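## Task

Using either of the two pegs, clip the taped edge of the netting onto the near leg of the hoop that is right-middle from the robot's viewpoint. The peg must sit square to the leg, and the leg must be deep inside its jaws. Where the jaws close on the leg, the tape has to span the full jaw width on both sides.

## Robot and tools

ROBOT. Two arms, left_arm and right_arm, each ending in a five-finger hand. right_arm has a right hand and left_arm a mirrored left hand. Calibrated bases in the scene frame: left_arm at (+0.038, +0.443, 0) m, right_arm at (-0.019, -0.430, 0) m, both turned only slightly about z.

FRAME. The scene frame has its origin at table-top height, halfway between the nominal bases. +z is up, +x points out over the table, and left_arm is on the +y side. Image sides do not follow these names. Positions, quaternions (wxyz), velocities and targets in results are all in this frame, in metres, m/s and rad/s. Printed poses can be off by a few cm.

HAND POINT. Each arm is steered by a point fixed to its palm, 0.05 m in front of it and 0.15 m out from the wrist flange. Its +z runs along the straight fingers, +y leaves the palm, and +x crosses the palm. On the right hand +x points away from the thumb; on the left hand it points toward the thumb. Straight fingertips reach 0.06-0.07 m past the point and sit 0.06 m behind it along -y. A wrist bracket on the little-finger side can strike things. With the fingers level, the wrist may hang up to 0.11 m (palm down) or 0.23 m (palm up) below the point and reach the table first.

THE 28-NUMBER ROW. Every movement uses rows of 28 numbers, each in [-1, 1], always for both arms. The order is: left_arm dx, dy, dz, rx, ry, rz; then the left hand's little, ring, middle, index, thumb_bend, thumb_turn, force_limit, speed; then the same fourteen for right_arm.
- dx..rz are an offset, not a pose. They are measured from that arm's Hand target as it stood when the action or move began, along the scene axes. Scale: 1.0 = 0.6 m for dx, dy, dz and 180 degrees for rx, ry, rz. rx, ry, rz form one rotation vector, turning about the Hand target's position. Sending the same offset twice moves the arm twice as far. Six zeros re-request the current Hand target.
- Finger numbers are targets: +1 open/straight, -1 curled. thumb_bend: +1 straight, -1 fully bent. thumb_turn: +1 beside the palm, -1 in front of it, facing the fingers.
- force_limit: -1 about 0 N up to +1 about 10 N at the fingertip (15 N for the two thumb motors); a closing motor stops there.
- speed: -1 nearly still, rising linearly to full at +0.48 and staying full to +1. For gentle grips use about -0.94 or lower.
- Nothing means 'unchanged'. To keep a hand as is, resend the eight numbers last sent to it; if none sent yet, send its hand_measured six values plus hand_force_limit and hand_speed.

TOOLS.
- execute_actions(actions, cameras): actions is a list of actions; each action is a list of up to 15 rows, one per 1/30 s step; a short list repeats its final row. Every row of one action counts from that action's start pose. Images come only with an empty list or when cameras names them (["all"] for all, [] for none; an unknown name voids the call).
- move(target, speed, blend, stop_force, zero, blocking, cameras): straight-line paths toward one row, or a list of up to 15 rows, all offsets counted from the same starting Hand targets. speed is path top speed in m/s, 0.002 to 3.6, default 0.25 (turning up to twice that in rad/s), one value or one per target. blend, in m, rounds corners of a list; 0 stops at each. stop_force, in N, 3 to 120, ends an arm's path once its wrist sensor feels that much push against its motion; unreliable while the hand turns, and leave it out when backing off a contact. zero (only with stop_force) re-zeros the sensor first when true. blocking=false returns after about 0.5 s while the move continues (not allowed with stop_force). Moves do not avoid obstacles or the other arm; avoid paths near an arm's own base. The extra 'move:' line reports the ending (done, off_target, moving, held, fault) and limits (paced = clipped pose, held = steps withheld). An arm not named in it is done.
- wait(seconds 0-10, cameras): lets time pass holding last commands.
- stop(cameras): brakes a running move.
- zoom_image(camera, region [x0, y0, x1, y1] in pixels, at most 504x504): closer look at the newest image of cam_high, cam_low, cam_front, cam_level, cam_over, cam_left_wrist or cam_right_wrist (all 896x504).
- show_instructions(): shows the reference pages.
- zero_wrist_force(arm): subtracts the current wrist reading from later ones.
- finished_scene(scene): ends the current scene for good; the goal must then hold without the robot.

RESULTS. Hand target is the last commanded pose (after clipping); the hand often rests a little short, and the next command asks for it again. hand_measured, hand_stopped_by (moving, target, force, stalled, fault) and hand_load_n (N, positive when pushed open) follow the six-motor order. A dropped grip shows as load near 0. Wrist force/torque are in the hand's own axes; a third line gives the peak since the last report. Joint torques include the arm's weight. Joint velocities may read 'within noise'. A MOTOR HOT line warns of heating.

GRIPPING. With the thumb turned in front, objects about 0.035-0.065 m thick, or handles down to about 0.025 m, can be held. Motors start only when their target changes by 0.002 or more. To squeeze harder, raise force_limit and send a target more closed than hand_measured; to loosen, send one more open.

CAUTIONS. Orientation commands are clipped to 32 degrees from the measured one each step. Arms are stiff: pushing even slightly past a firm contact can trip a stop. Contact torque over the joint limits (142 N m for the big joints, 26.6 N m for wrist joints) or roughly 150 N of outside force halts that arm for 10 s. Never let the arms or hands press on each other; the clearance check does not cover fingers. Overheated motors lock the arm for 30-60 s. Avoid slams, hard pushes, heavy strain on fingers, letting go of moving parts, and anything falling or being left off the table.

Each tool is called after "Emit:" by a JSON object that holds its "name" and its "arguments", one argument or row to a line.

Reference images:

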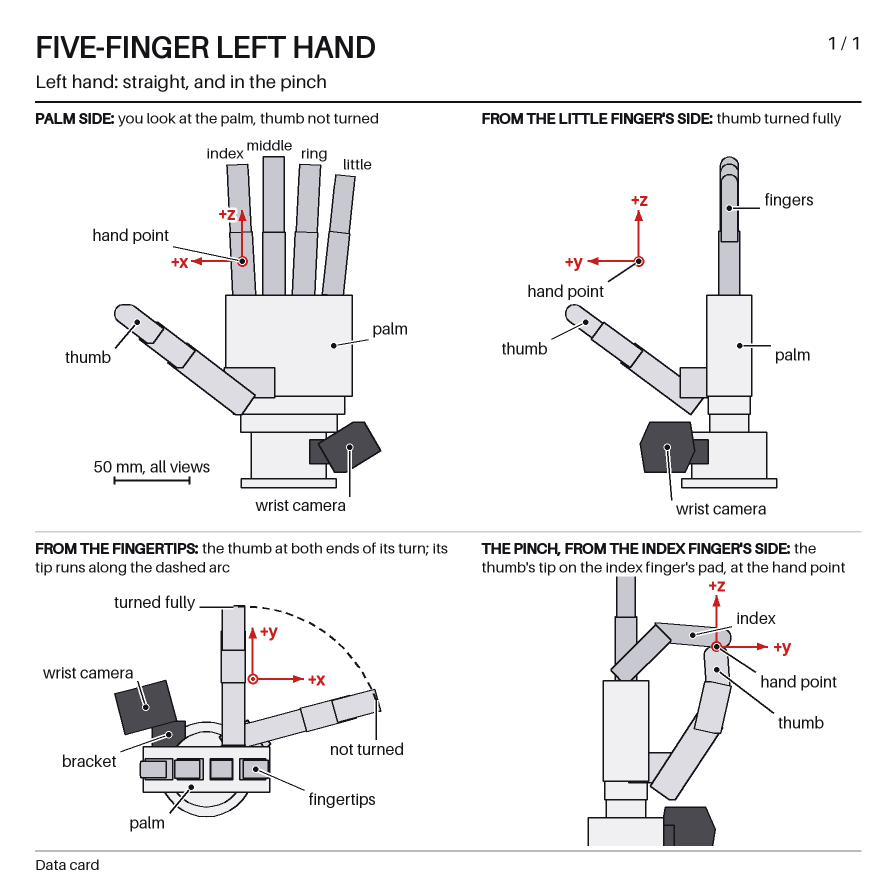

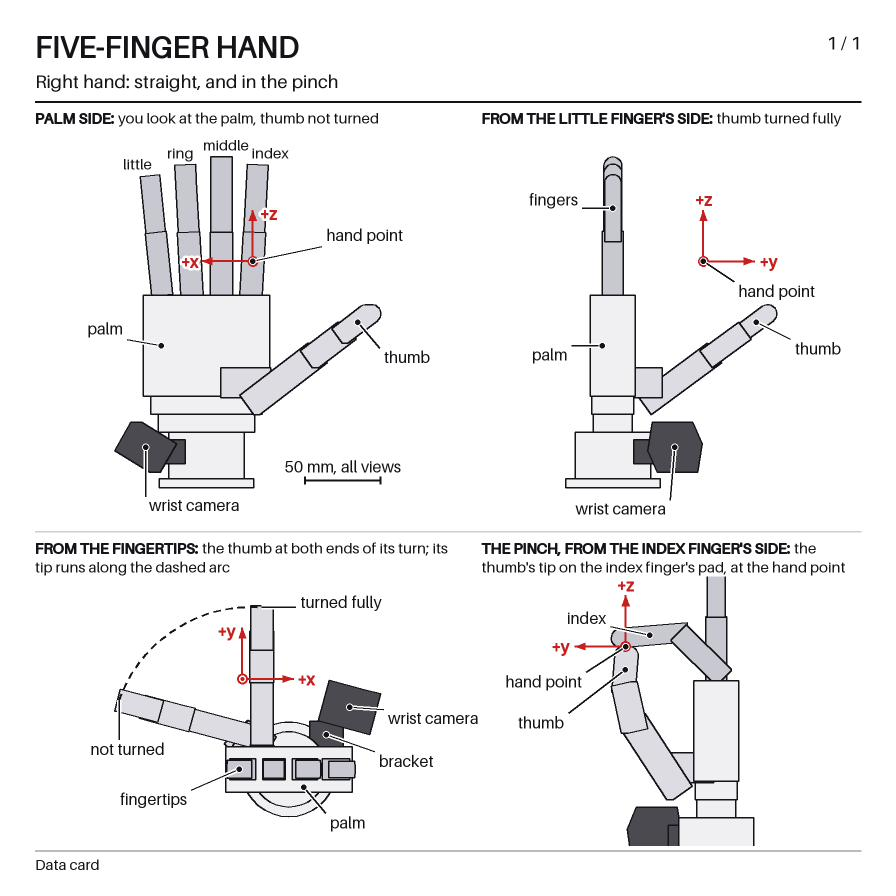

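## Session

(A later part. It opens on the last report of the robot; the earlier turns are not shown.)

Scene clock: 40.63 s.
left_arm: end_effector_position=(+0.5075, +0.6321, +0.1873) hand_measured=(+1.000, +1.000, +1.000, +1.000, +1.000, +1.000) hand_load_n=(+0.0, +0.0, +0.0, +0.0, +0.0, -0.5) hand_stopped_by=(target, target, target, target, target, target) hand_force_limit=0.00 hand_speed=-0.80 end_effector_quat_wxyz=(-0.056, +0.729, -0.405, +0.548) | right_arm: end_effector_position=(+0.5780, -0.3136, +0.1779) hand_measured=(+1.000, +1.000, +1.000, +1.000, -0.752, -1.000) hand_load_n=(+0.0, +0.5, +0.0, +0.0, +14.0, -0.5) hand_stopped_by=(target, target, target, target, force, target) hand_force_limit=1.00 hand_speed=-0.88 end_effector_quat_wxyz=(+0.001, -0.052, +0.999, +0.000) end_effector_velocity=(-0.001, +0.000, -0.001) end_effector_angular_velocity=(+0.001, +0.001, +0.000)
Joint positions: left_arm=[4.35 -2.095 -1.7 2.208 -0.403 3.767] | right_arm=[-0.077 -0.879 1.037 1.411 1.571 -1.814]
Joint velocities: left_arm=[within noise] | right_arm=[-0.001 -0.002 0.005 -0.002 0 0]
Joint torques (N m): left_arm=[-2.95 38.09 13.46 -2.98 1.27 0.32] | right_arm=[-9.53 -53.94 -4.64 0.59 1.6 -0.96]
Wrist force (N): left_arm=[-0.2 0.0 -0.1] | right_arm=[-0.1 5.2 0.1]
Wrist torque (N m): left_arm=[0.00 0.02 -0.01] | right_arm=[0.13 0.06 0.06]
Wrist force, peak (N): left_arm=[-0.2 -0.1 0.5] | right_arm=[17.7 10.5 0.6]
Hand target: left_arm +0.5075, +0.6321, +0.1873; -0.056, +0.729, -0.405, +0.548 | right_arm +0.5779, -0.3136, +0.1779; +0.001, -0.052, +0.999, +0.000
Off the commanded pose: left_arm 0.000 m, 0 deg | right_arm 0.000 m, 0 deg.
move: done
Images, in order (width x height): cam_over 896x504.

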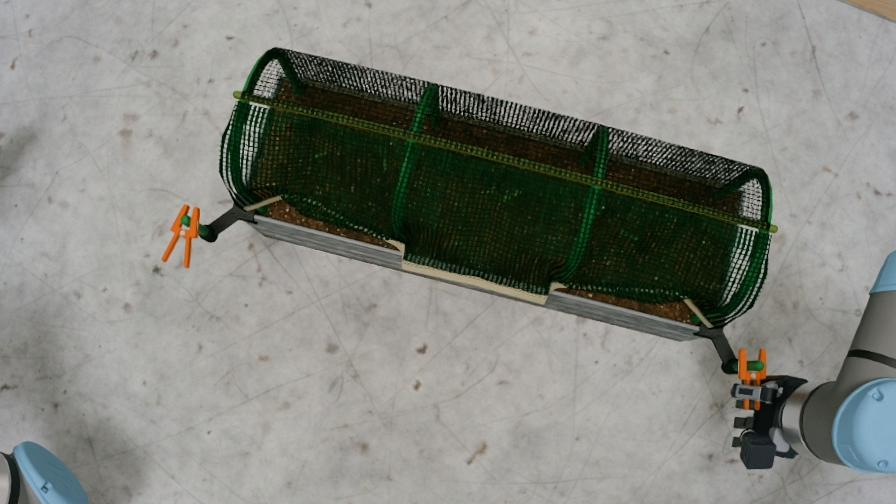

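Emit:
{"name": "move", "arguments": {
  "target": [0,0,0,0,0,0,1,1,1,1,1,1,0,-0.8,0,0.0,0,0,0,0,1,1,1,1,-0.87,-1,1,-0.88],
  "cameras": ["cam_over","cam_level","cam_right_wrist"]
}}

Emit:
{"name": "zoom_image", "arguments": {
  "camera": "cam_over",
  "region": [670, 330, 830, 430]
}}

Emit:
{"name": "zoom_image", "arguments": {
  "camera": "cam_level",
  "region": [720, 180, 896, 280]
}}

Scene clock: 41.33 s.
left_arm: end_effector_position=(+0.5075, +0.6321, +0.1873) hand_measured=(+1.000, +1.000, +1.000, +1.000, +1.000, +1.000) hand_load_n=(+0.5, +0.0, +0.0, +0.0, +0.0, -0.5) hand_stopped_by=(target, target, target, target, target, target) hand_force_limit=0.00 hand_speed=-0.80 end_effector_quat_wxyz=(-0.056, +0.729, -0.405, +0.548) | right_arm: end_effector_position=(+0.5779, -0.3136, +0.1779) hand_measured=(+1.000, +1.000, +1.000, +1.000, -0.762, -1.000) hand_load_n=(+0.0, +0.0, +0.0, +0.0, +15.0, -0.5) hand_stopped_by=(target, target, target, target, force, target) hand_force_limit=1.00 hand_speed=-0.88 end_effector_quat_wxyz=(+0.001, -0.052, +0.999, +0.000)
Joint positions: left_arm=[4.35 -2.095 -1.7 2.208 -0.403 3.767] | right_arm=[-0.077 -0.88 1.038 1.41 1.571 -1.814]
Joint torques (N m): left_arm=[-2.47 37.61 12.97 -3.12 1.09 0.25] | right_arm=[-8.61 -54.33 -4.03 0.65 1.73 -0.89]
Wrist force (N): left_arm=[-0.3 0.1 0.1] | right_arm=[0.0 5.0 -0.2]
Wrist torque (N m): left_arm=[0.01 0.04 -0.02] | right_arm=[0.11 0.04 0.07]
Wrist force, peak (N): left_arm=[-0.5 0.1 0.0] | right_arm=[-0.3 5.6 -0.5]
Hand target: left_arm +0.5075, +0.6321, +0.1873; -0.056, +0.729, -0.405, +0.548 | right_arm +0.5779, -0.3136, +0.1779; +0.001, -0.052, +0.999, +0.000
Off the commanded pose: left_arm 0.000 m, 0 deg | right_arm 0.000 m, 0 deg.
move: done
Images, in order (width x height): cam_level 896x504, cam_over 896x504, cam_right_wrist 896x504.

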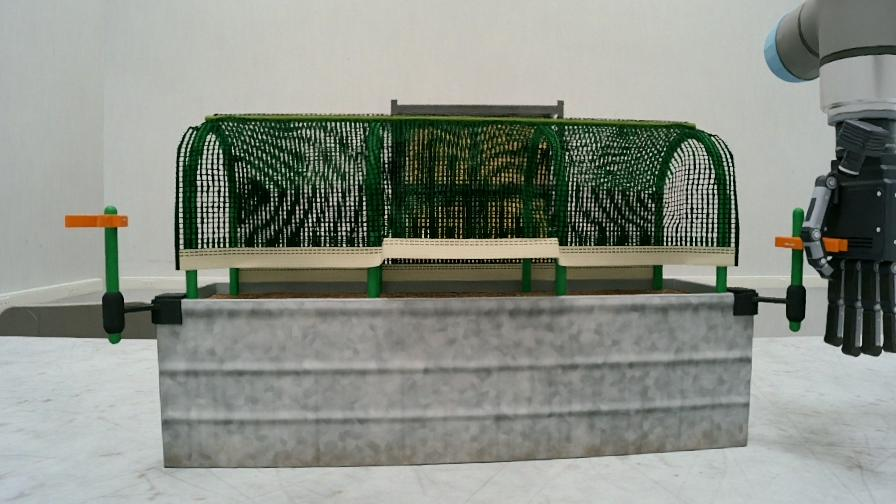

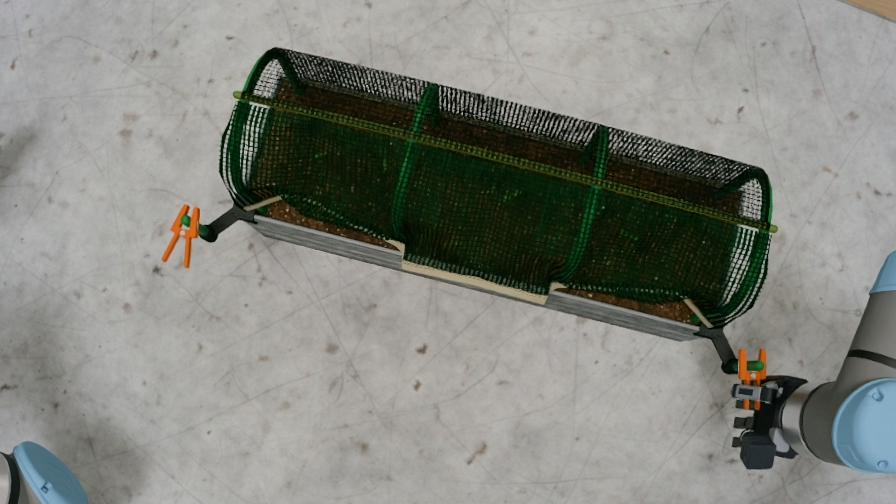

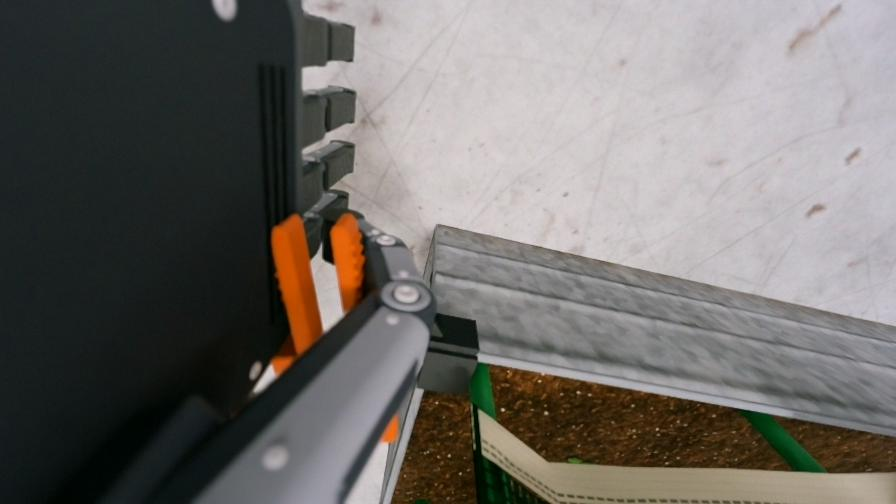

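Scaled by 3.150 from the camera's 896x504 image, which has a finer 1280x720 frame.

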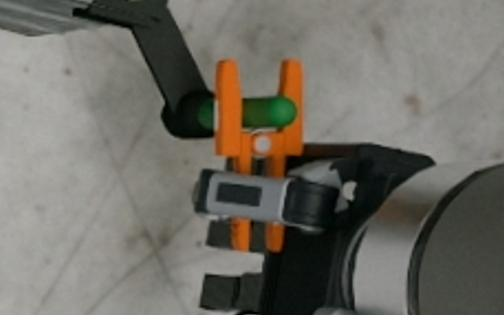

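Scaled by 2.864 from the camera's 896x504 image, which has a finer 1280x720 frame.

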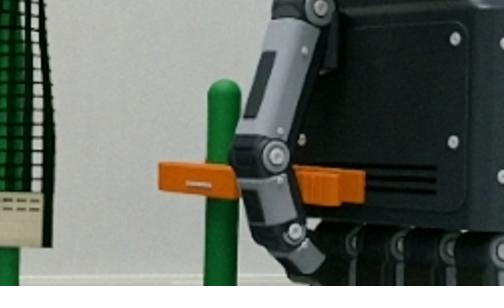

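Emit:
{"name": "move", "arguments": {
  "target": [0,0,0,0,0,0,1,1,1,1,1,1,0,-0.8,-0.04,-0.002,0,0,0,0,1,1,1,1,-0.87,-1,1,-0.88],
  "speed": 0.03,
  "stop_force": 15,
  "cameras": ["cam_over","cam_level","cam_right_wrist"]
}}

Emit:
{"name": "zoom_image", "arguments": {
  "camera": "cam_over",
  "region": [670, 330, 830, 430]
}}

Emit:
{"name": "zoom_image", "arguments": {
  "camera": "cam_level",
  "region": [720, 180, 896, 280]
}}

Scene clock: 43.57 s.
left_arm: end_effector_position=(+0.5075, +0.6321, +0.1873) hand_measured=(+1.000, +1.000, +1.000, +1.000, +1.000, +1.000) hand_load_n=(+0.0, +0.5, -0.5, +0.0, +0.0, +0.0) hand_stopped_by=(target, target, target, target, target, target) hand_force_limit=0.00 hand_speed=-0.80 end_effector_quat_wxyz=(-0.056, +0.729, -0.405, +0.548) | right_arm: end_effector_position=(+0.5539, -0.3148, +0.1779) hand_measured=(+1.000, +1.000, +1.000, +1.000, -0.762, -1.000) hand_load_n=(+0.0, +0.0, +0.0, +0.0, +14.5, +0.0) hand_stopped_by=(target, target, target, target, force, target) hand_force_limit=1.00 hand_speed=-0.88 end_effector_quat_wxyz=(+0.001, -0.052, +0.999, +0.000)
Joint positions: left_arm=[4.35 -2.095 -1.7 2.208 -0.403 3.767] | right_arm=[-0.086 -0.944 1.146 1.367 1.571 -1.823]
Joint torques (N m): left_arm=[-1.37 36.67 13.07 -3 1.1 0.56] | right_arm=[-5.87 -52.29 -4.71 0.74 -0.76 -1.15]
Wrist force (N): left_arm=[-0.1 -0.1 0.2] | right_arm=[0.4 -0.3 -0.1]
Wrist torque (N m): left_arm=[-0.03 0.02 0.00] | right_arm=[-0.10 0.03 0.19]
Wrist force, peak (N): left_arm=[-0.6 0.1 0.3] | right_arm=[-0.4 5.9 -0.5]
Hand target: left_arm +0.5075, +0.6321, +0.1873; -0.056, +0.729, -0.405, +0.548 | right_arm +0.5539, -0.3148, +0.1779; +0.001, -0.052, +0.999, +0.000
Off the commanded pose: left_arm 0.000 m, 0 deg | right_arm 0.000 m, 0 deg.
move: done
Images, in order (width x height): cam_level 896x504, cam_over 896x504, cam_right_wrist 896x504.

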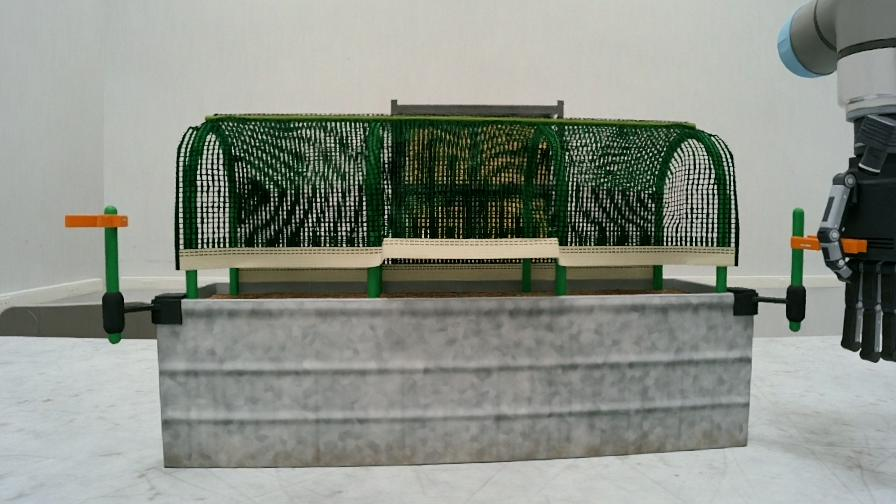

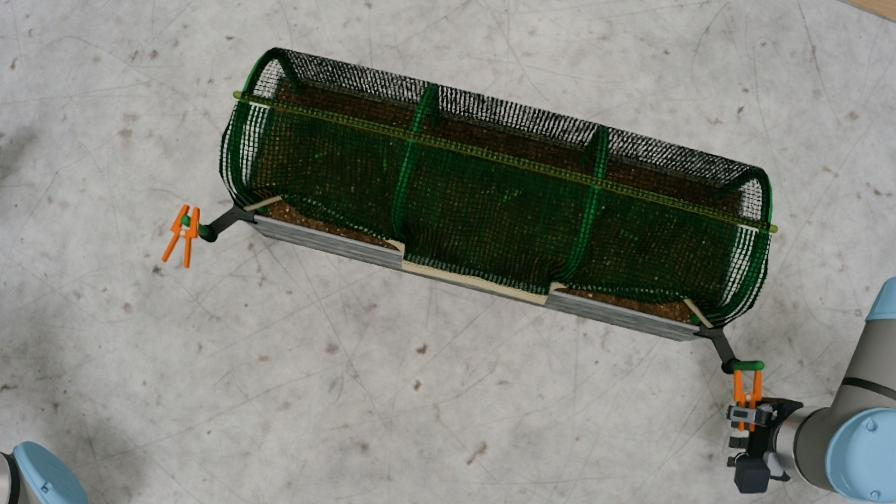

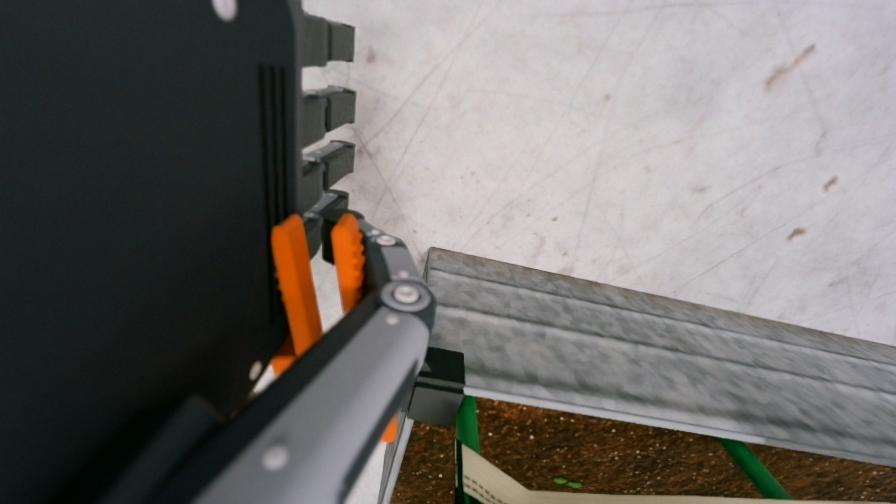

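Scaled by 3.150 from the camera's 896x504 image, which has a finer 1280x720 frame.

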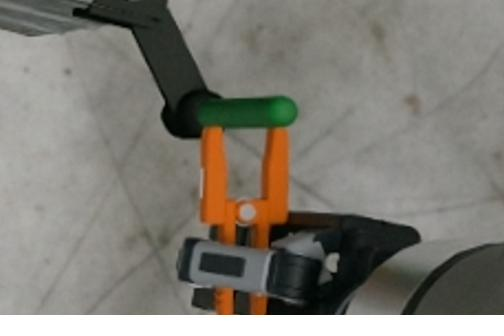

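Scaled by 2.864 from the camera's 896x504 image, which has a finer 1280x720 frame.

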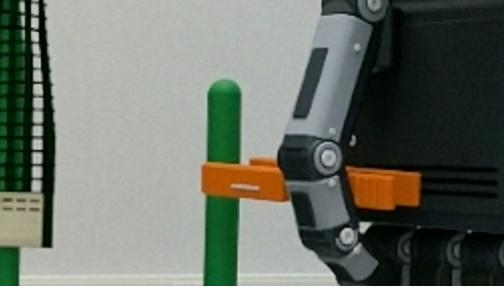

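Emit:
{"name": "move", "arguments": {
  "target": [0,0,0,0,0,0,1,1,1,1,1,1,0,-0.8,-0.075,-0.004,0,0,0,0,1,1,1,1,-0.87,-1,1,-0.88],
  "speed": 0.06,
  "stop_force": 12,
  "cameras": ["cam_over","cam_level","cam_right_wrist","cam_front"]
}}

Emit:
{"name": "zoom_image", "arguments": {
  "camera": "cam_over",
  "region": [670, 360, 830, 460]
}}

Emit:
{"name": "zoom_image", "arguments": {
  "camera": "cam_level",
  "region": [720, 180, 896, 280]
}}

Scene clock: 46.97 s.
left_arm: end_effector_position=(+0.5075, +0.6321, +0.1873) hand_measured=(+1.000, +1.000, +1.000, +1.000, +1.000, +1.000) hand_load_n=(+0.0, +0.0, +0.0, +0.0, +0.0, +0.0) hand_stopped_by=(target, target, target, target, target, target) hand_force_limit=0.00 hand_speed=-0.80 end_effector_quat_wxyz=(-0.056, +0.729, -0.405, +0.548) | right_arm: end_effector_position=(+0.5089, -0.3172, +0.1779) hand_measured=(+1.000, +1.000, +1.000, +1.000, -0.762, -1.000) hand_load_n=(+0.0, +0.0, +0.0, +0.0, +14.5, +0.0) hand_stopped_by=(target, target, target, target, force, target) hand_force_limit=1.00 hand_speed=-0.88 end_effector_quat_wxyz=(+0.001, -0.052, +0.999, +0.000)
Joint positions: left_arm=[4.35 -2.095 -1.7 2.208 -0.403 3.767] | right_arm=[-0.105 -1.057 1.326 1.299 1.571 -1.841]
Joint torques (N m): left_arm=[-3.15 38.3 12.12 -3.03 0.95 0.27] | right_arm=[-6.13 -47.94 -3.86 0.82 -1.23 -1.18]
Wrist force (N): left_arm=[-0.1 0.0 0.1] | right_arm=[0.4 -0.4 -0.2]
Wrist torque (N m): left_arm=[0.00 0.02 -0.01] | right_arm=[-0.09 0.04 0.16]
Wrist force, peak (N): left_arm=[-0.6 0.1 0.2] | right_arm=[1.1 -0.1 -0.3]
Hand target: left_arm +0.5075, +0.6321, +0.1873; -0.056, +0.729, -0.405, +0.548 | right_arm +0.5089, -0.3172, +0.1779; +0.001, -0.052, +0.999, +0.000
Off the commanded pose: left_arm 0.000 m, 0 deg | right_arm 0.000 m, 0 deg.
move: done
Images, in order (width x height): cam_front 896x504, cam_level 896x504, cam_over 896x504, cam_right_wrist 896x504.

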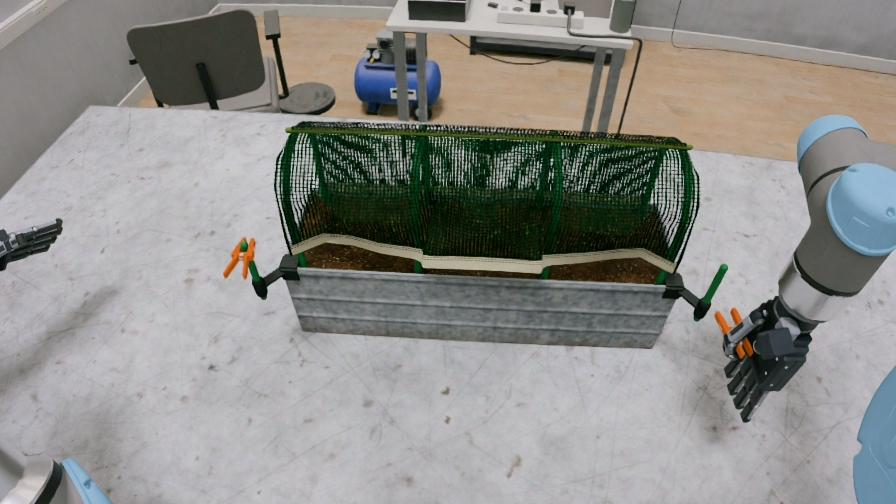

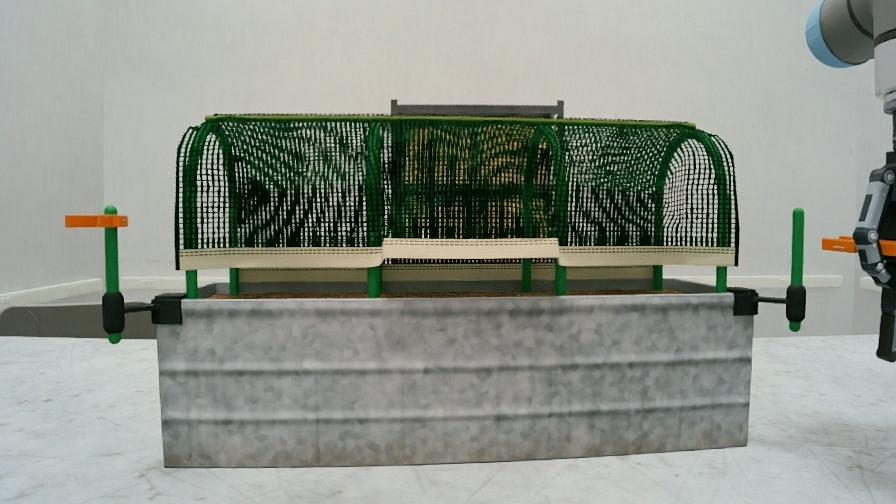

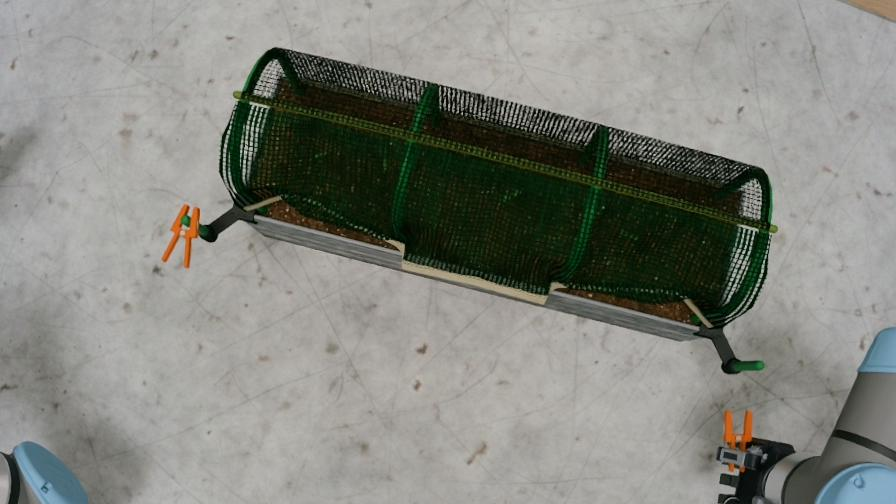

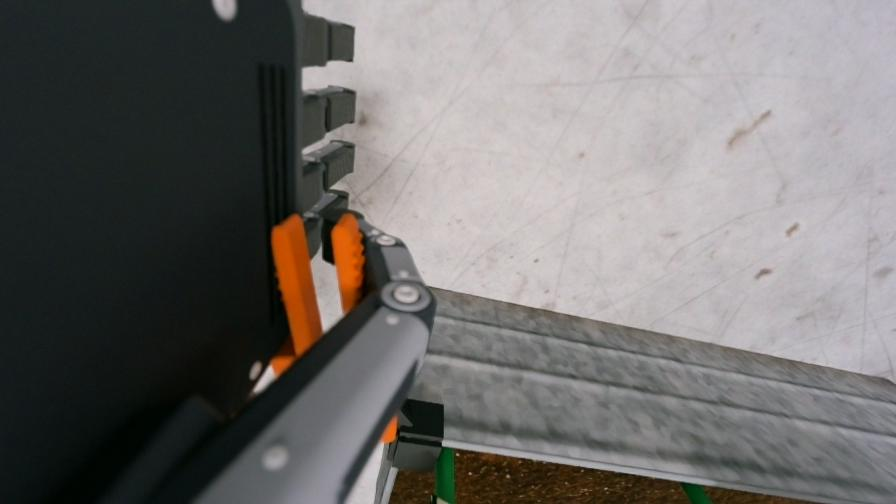

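Scaled by 3.150 from the camera's 896x504 image, which has a finer 1280x720 frame.

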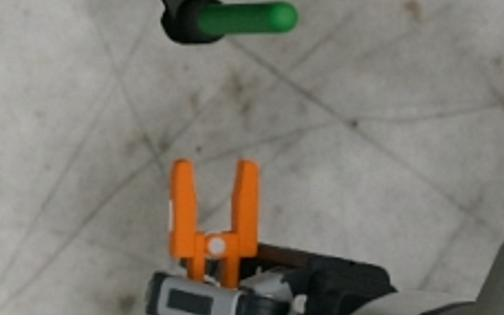

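Scaled by 2.864 from the camera's 896x504 image, which has a finer 1280x720 frame.

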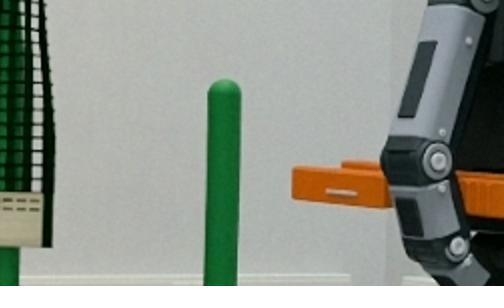

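Emit:
{"name": "move", "arguments": {
  "target": [0,0,0,0,0,0,1,1,1,1,1,1,0,-0.8,-0.015,0.40,0,0,0,-0.0639,1,1,1,1,-0.87,-1,1,-0.88],
  "speed": 0.12,
  "cameras": ["cam_over","cam_level","cam_right_wrist","cam_front"]
}}

Emit:
{"name": "zoom_image", "arguments": {
  "camera": "cam_over",
  "region": [500, 260, 660, 420]
}}

Emit:
{"name": "zoom_image", "arguments": {
  "camera": "cam_level",
  "region": [480, 180, 656, 280]
}}

Scene clock: 50.43 s.
left_arm: end_effector_position=(+0.5075, +0.6321, +0.1873) hand_measured=(+1.000, +1.000, +1.000, +1.000, +1.000, +1.000) hand_load_n=(+0.0, +0.0, +0.0, +0.0, +0.0, +0.0) hand_stopped_by=(target, target, target, target, target, target) hand_force_limit=0.00 hand_speed=-0.80 end_effector_quat_wxyz=(-0.056, +0.729, -0.405, +0.548) | right_arm: end_effector_position=(+0.4999, -0.0773, +0.1779) hand_measured=(+1.000, +1.000, +1.000, +1.000, -0.762, -1.000) hand_load_n=(+0.0, +0.0, +0.0, +0.0, +14.5, +0.0) hand_stopped_by=(target, target, target, target, force, target) hand_force_limit=1.00 hand_speed=-0.88 end_effector_quat_wxyz=(+0.001, +0.049, +0.999, +0.000)
Joint positions: left_arm=[4.35 -2.095 -1.7 2.208 -0.403 3.767] | right_arm=[0.377 -0.904 1.078 1.395 1.572 -1.16]
Joint torques (N m): left_arm=[-2.57 38.47 12.4 -2.93 1.27 0.3] | right_arm=[6.56 -34.39 -28.67 3.81 1.73 1.29]
Wrist force (N): left_arm=[-0.3 0.1 -0.1] | right_arm=[0.4 -0.2 0.0]
Wrist torque (N m): left_arm=[0.02 0.04 -0.02] | right_arm=[-0.07 0.04 0.07]
Wrist force, peak (N): left_arm=[-0.6 0.1 0.2] | right_arm=[0.9 0.8 -0.2]
Hand target: left_arm +0.5075, +0.6321, +0.1873; -0.056, +0.729, -0.405, +0.548 | right_arm +0.4999, -0.0772, +0.1779; +0.001, +0.049, +0.999, -0.001
Off the commanded pose: left_arm 0.000 m, 0 deg | right_arm 0.000 m, 0 deg.
move: done
Images, in order (width x height): cam_front 896x504, cam_level 896x504, cam_over 896x504, cam_right_wrist 896x504.

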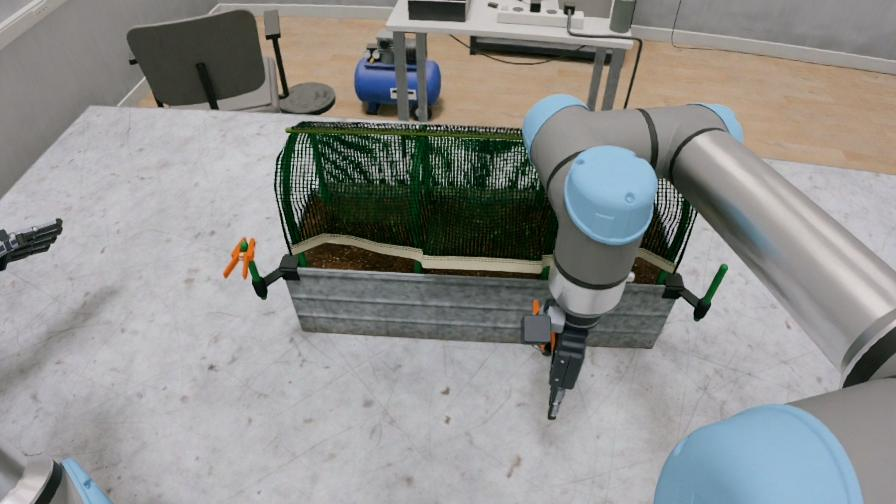

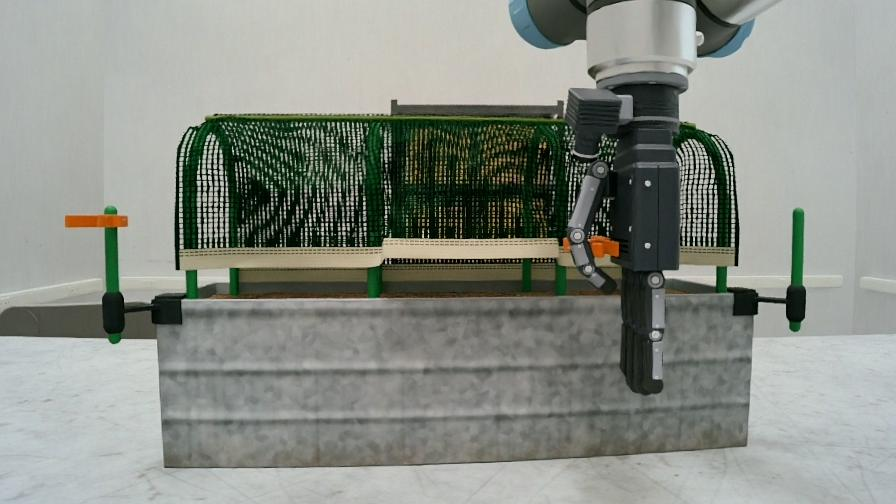

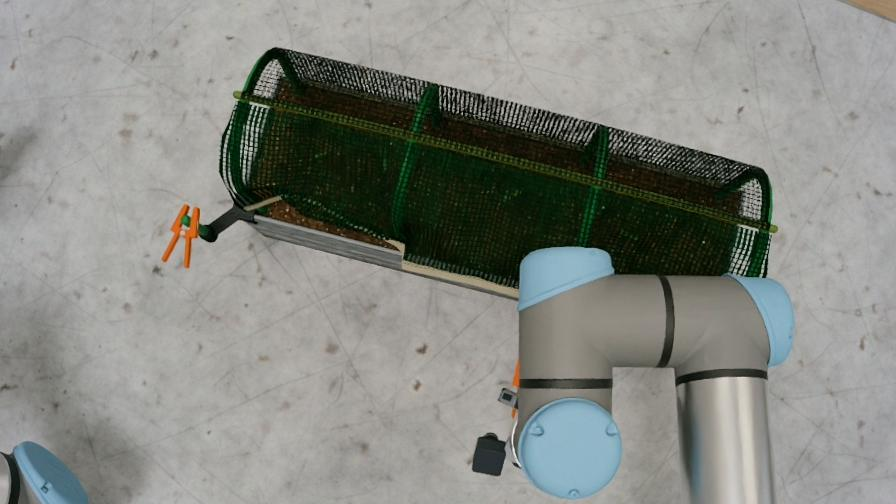

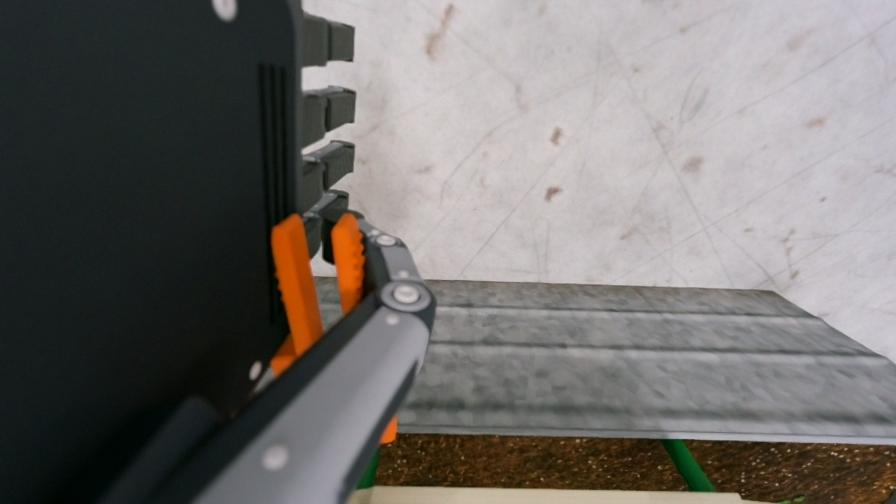

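Scaled by 3.150 from the camera's 896x504 image, which has a finer 1280x720 frame.

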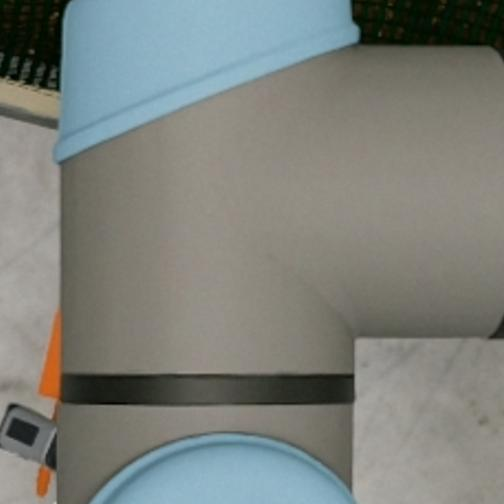

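Scaled by 2.864 from the camera's 896x504 image, which has a finer 1280x720 frame.

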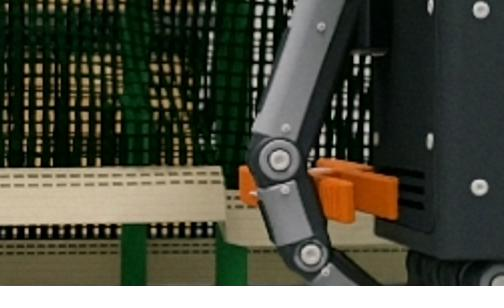

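Emit:
{"name": "zoom_image", "arguments": {
  "camera": "cam_front",
  "region": [480, 230, 640, 360]
}}

Emit:
{"name": "zoom_image", "arguments": {
  "camera": "cam_level",
  "region": [540, 210, 640, 280]
}}

Scaled by 3.150 from the camera's 896x504 image, which has a finer 1280x720 frame.

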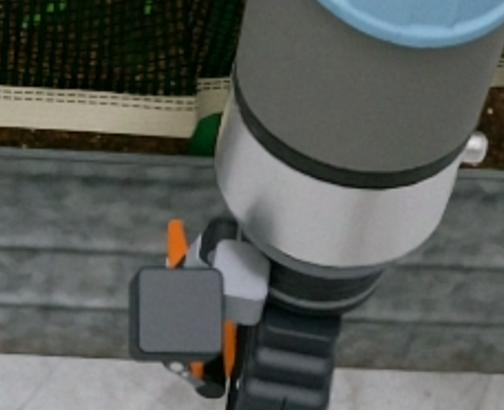

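Scaled by 5.040 from the camera's 896x504 image, which has a finer 1280x720 frame.

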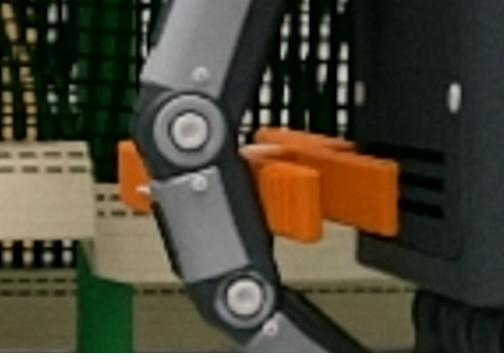

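Emit:
{"name": "zoom_image", "arguments": {
  "camera": "cam_level",
  "region": [555, 225, 625, 265]
}}

Scaled by 7.200 from the camera's 896x504 image, which has a finer 1280x720 frame.

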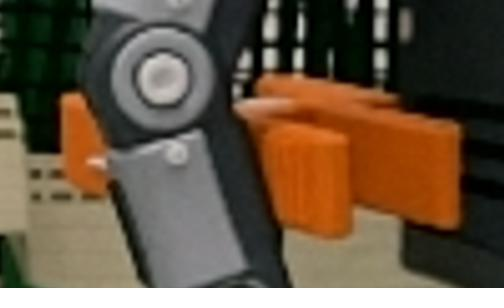

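Emit:
{"name": "move", "arguments": {
  "target": [0,0,0,0,0,0,1,1,1,1,1,1,0,-0.8,0,-0.01,-0.00833,0.02297,0.0223,0,1,1,1,1,-0.87,-1,1,-0.88],
  "speed": 0.06,
  "cameras": ["cam_level","cam_front"]
}}

Emit:
{"name": "zoom_image", "arguments": {
  "camera": "cam_level",
  "region": [555, 225, 625, 265]
}}

Emit:
{"name": "zoom_image", "arguments": {
  "camera": "cam_level",
  "region": [520, 200, 660, 300]
}}

Scene clock: 55.00 s.
left_arm: end_effector_position=(+0.5075, +0.6321, +0.1873) hand_measured=(+1.000, +1.000, +1.000, +1.000, +1.000, +1.000) hand_load_n=(+0.0, +0.0, +0.0, +0.0, +0.0, +0.0) hand_stopped_by=(target, target, target, target, target, target) hand_force_limit=0.00 hand_speed=-0.80 end_effector_quat_wxyz=(-0.056, +0.729, -0.405, +0.548) | right_arm: end_effector_position=(+0.4999, -0.0831, +0.1729) hand_measured=(+1.000, +1.000, +1.000, +1.000, -0.762, -1.000) hand_load_n=(+0.0, +0.0, +0.0, +0.0, +14.5, +0.0) hand_stopped_by=(target, target, target, target, force, target) hand_force_limit=1.00 hand_speed=-0.88 end_effector_quat_wxyz=(-0.035, +0.049, +0.998, +0.034)
Joint positions: left_arm=[4.35 -2.095 -1.7 2.208 -0.403 3.767] | right_arm=[0.326 -0.889 1.086 1.421 1.485 -1.212]
Joint torques (N m): left_arm=[-3.96 38.25 13.59 -2.98 1.34 0.4] | right_arm=[-5.25 -34.67 -3.97 3.66 -1.29 -1.22]
Wrist force (N): left_arm=[-0.2 -0.1 0.2] | right_arm=[0.8 0.1 -0.2]
Wrist torque (N m): left_arm=[-0.02 0.03 0.00] | right_arm=[-0.01 0.04 0.22]
Wrist force, peak (N): left_arm=[-0.6 0.0 0.0] | right_arm=[0.7 -0.6 -0.4]
Hand target: left_arm +0.5075, +0.6321, +0.1873; -0.056, +0.729, -0.405, +0.548 | right_arm +0.4999, -0.0832, +0.1729; -0.036, +0.049, +0.998, +0.034
Off the commanded pose: left_arm 0.000 m, 0 deg | right_arm 0.000 m, 0 deg.
move: done
Images, in order (width x height): cam_front 896x504, cam_level 896x504.

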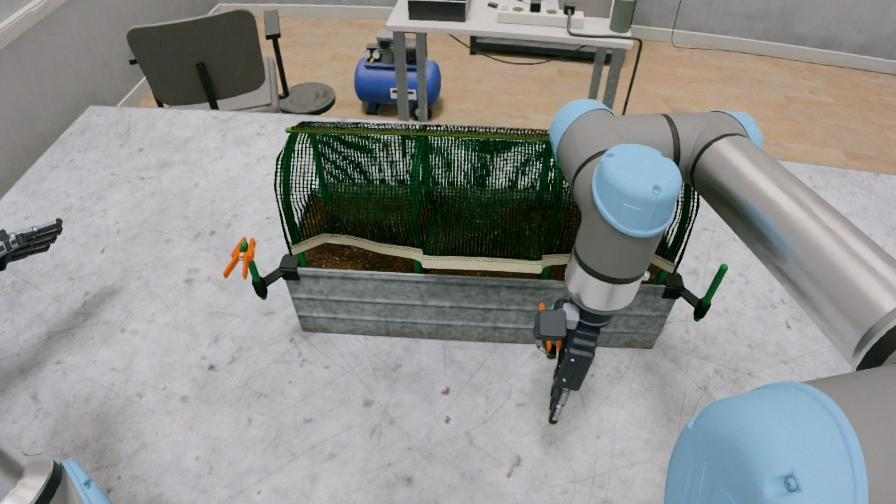

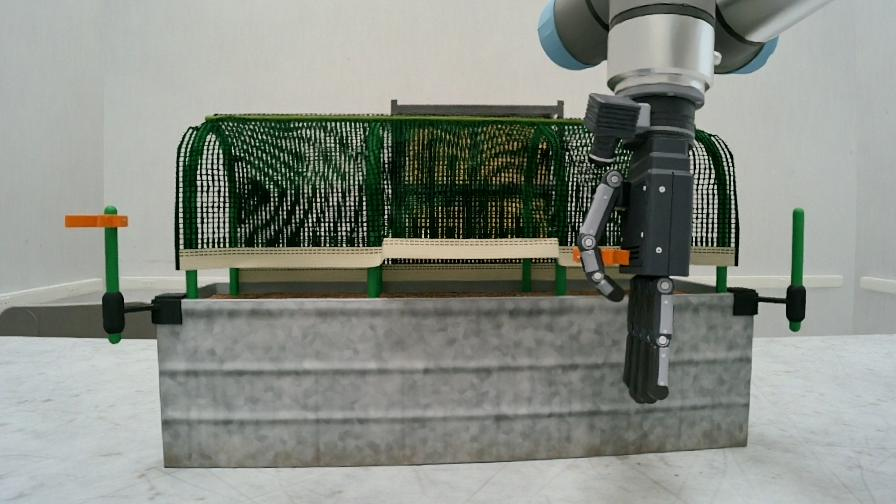

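Scaled by 7.200 from the camera's 896x504 image, which has a finer 1280x720 frame.

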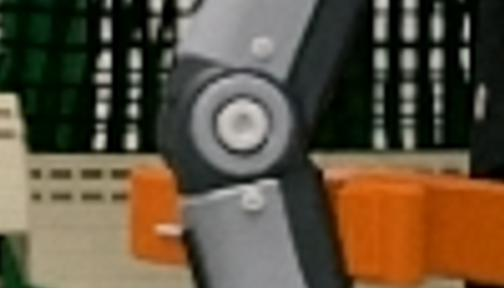

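Scaled by 3.600 from the camera's 896x504 image, which has a finer 1280x720 frame.

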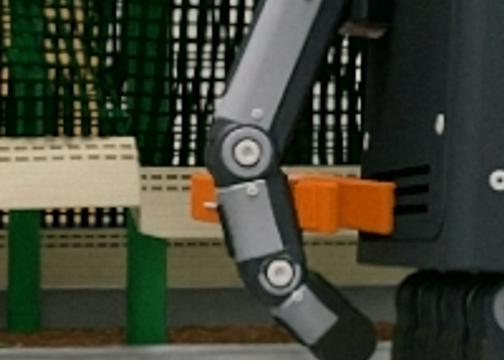

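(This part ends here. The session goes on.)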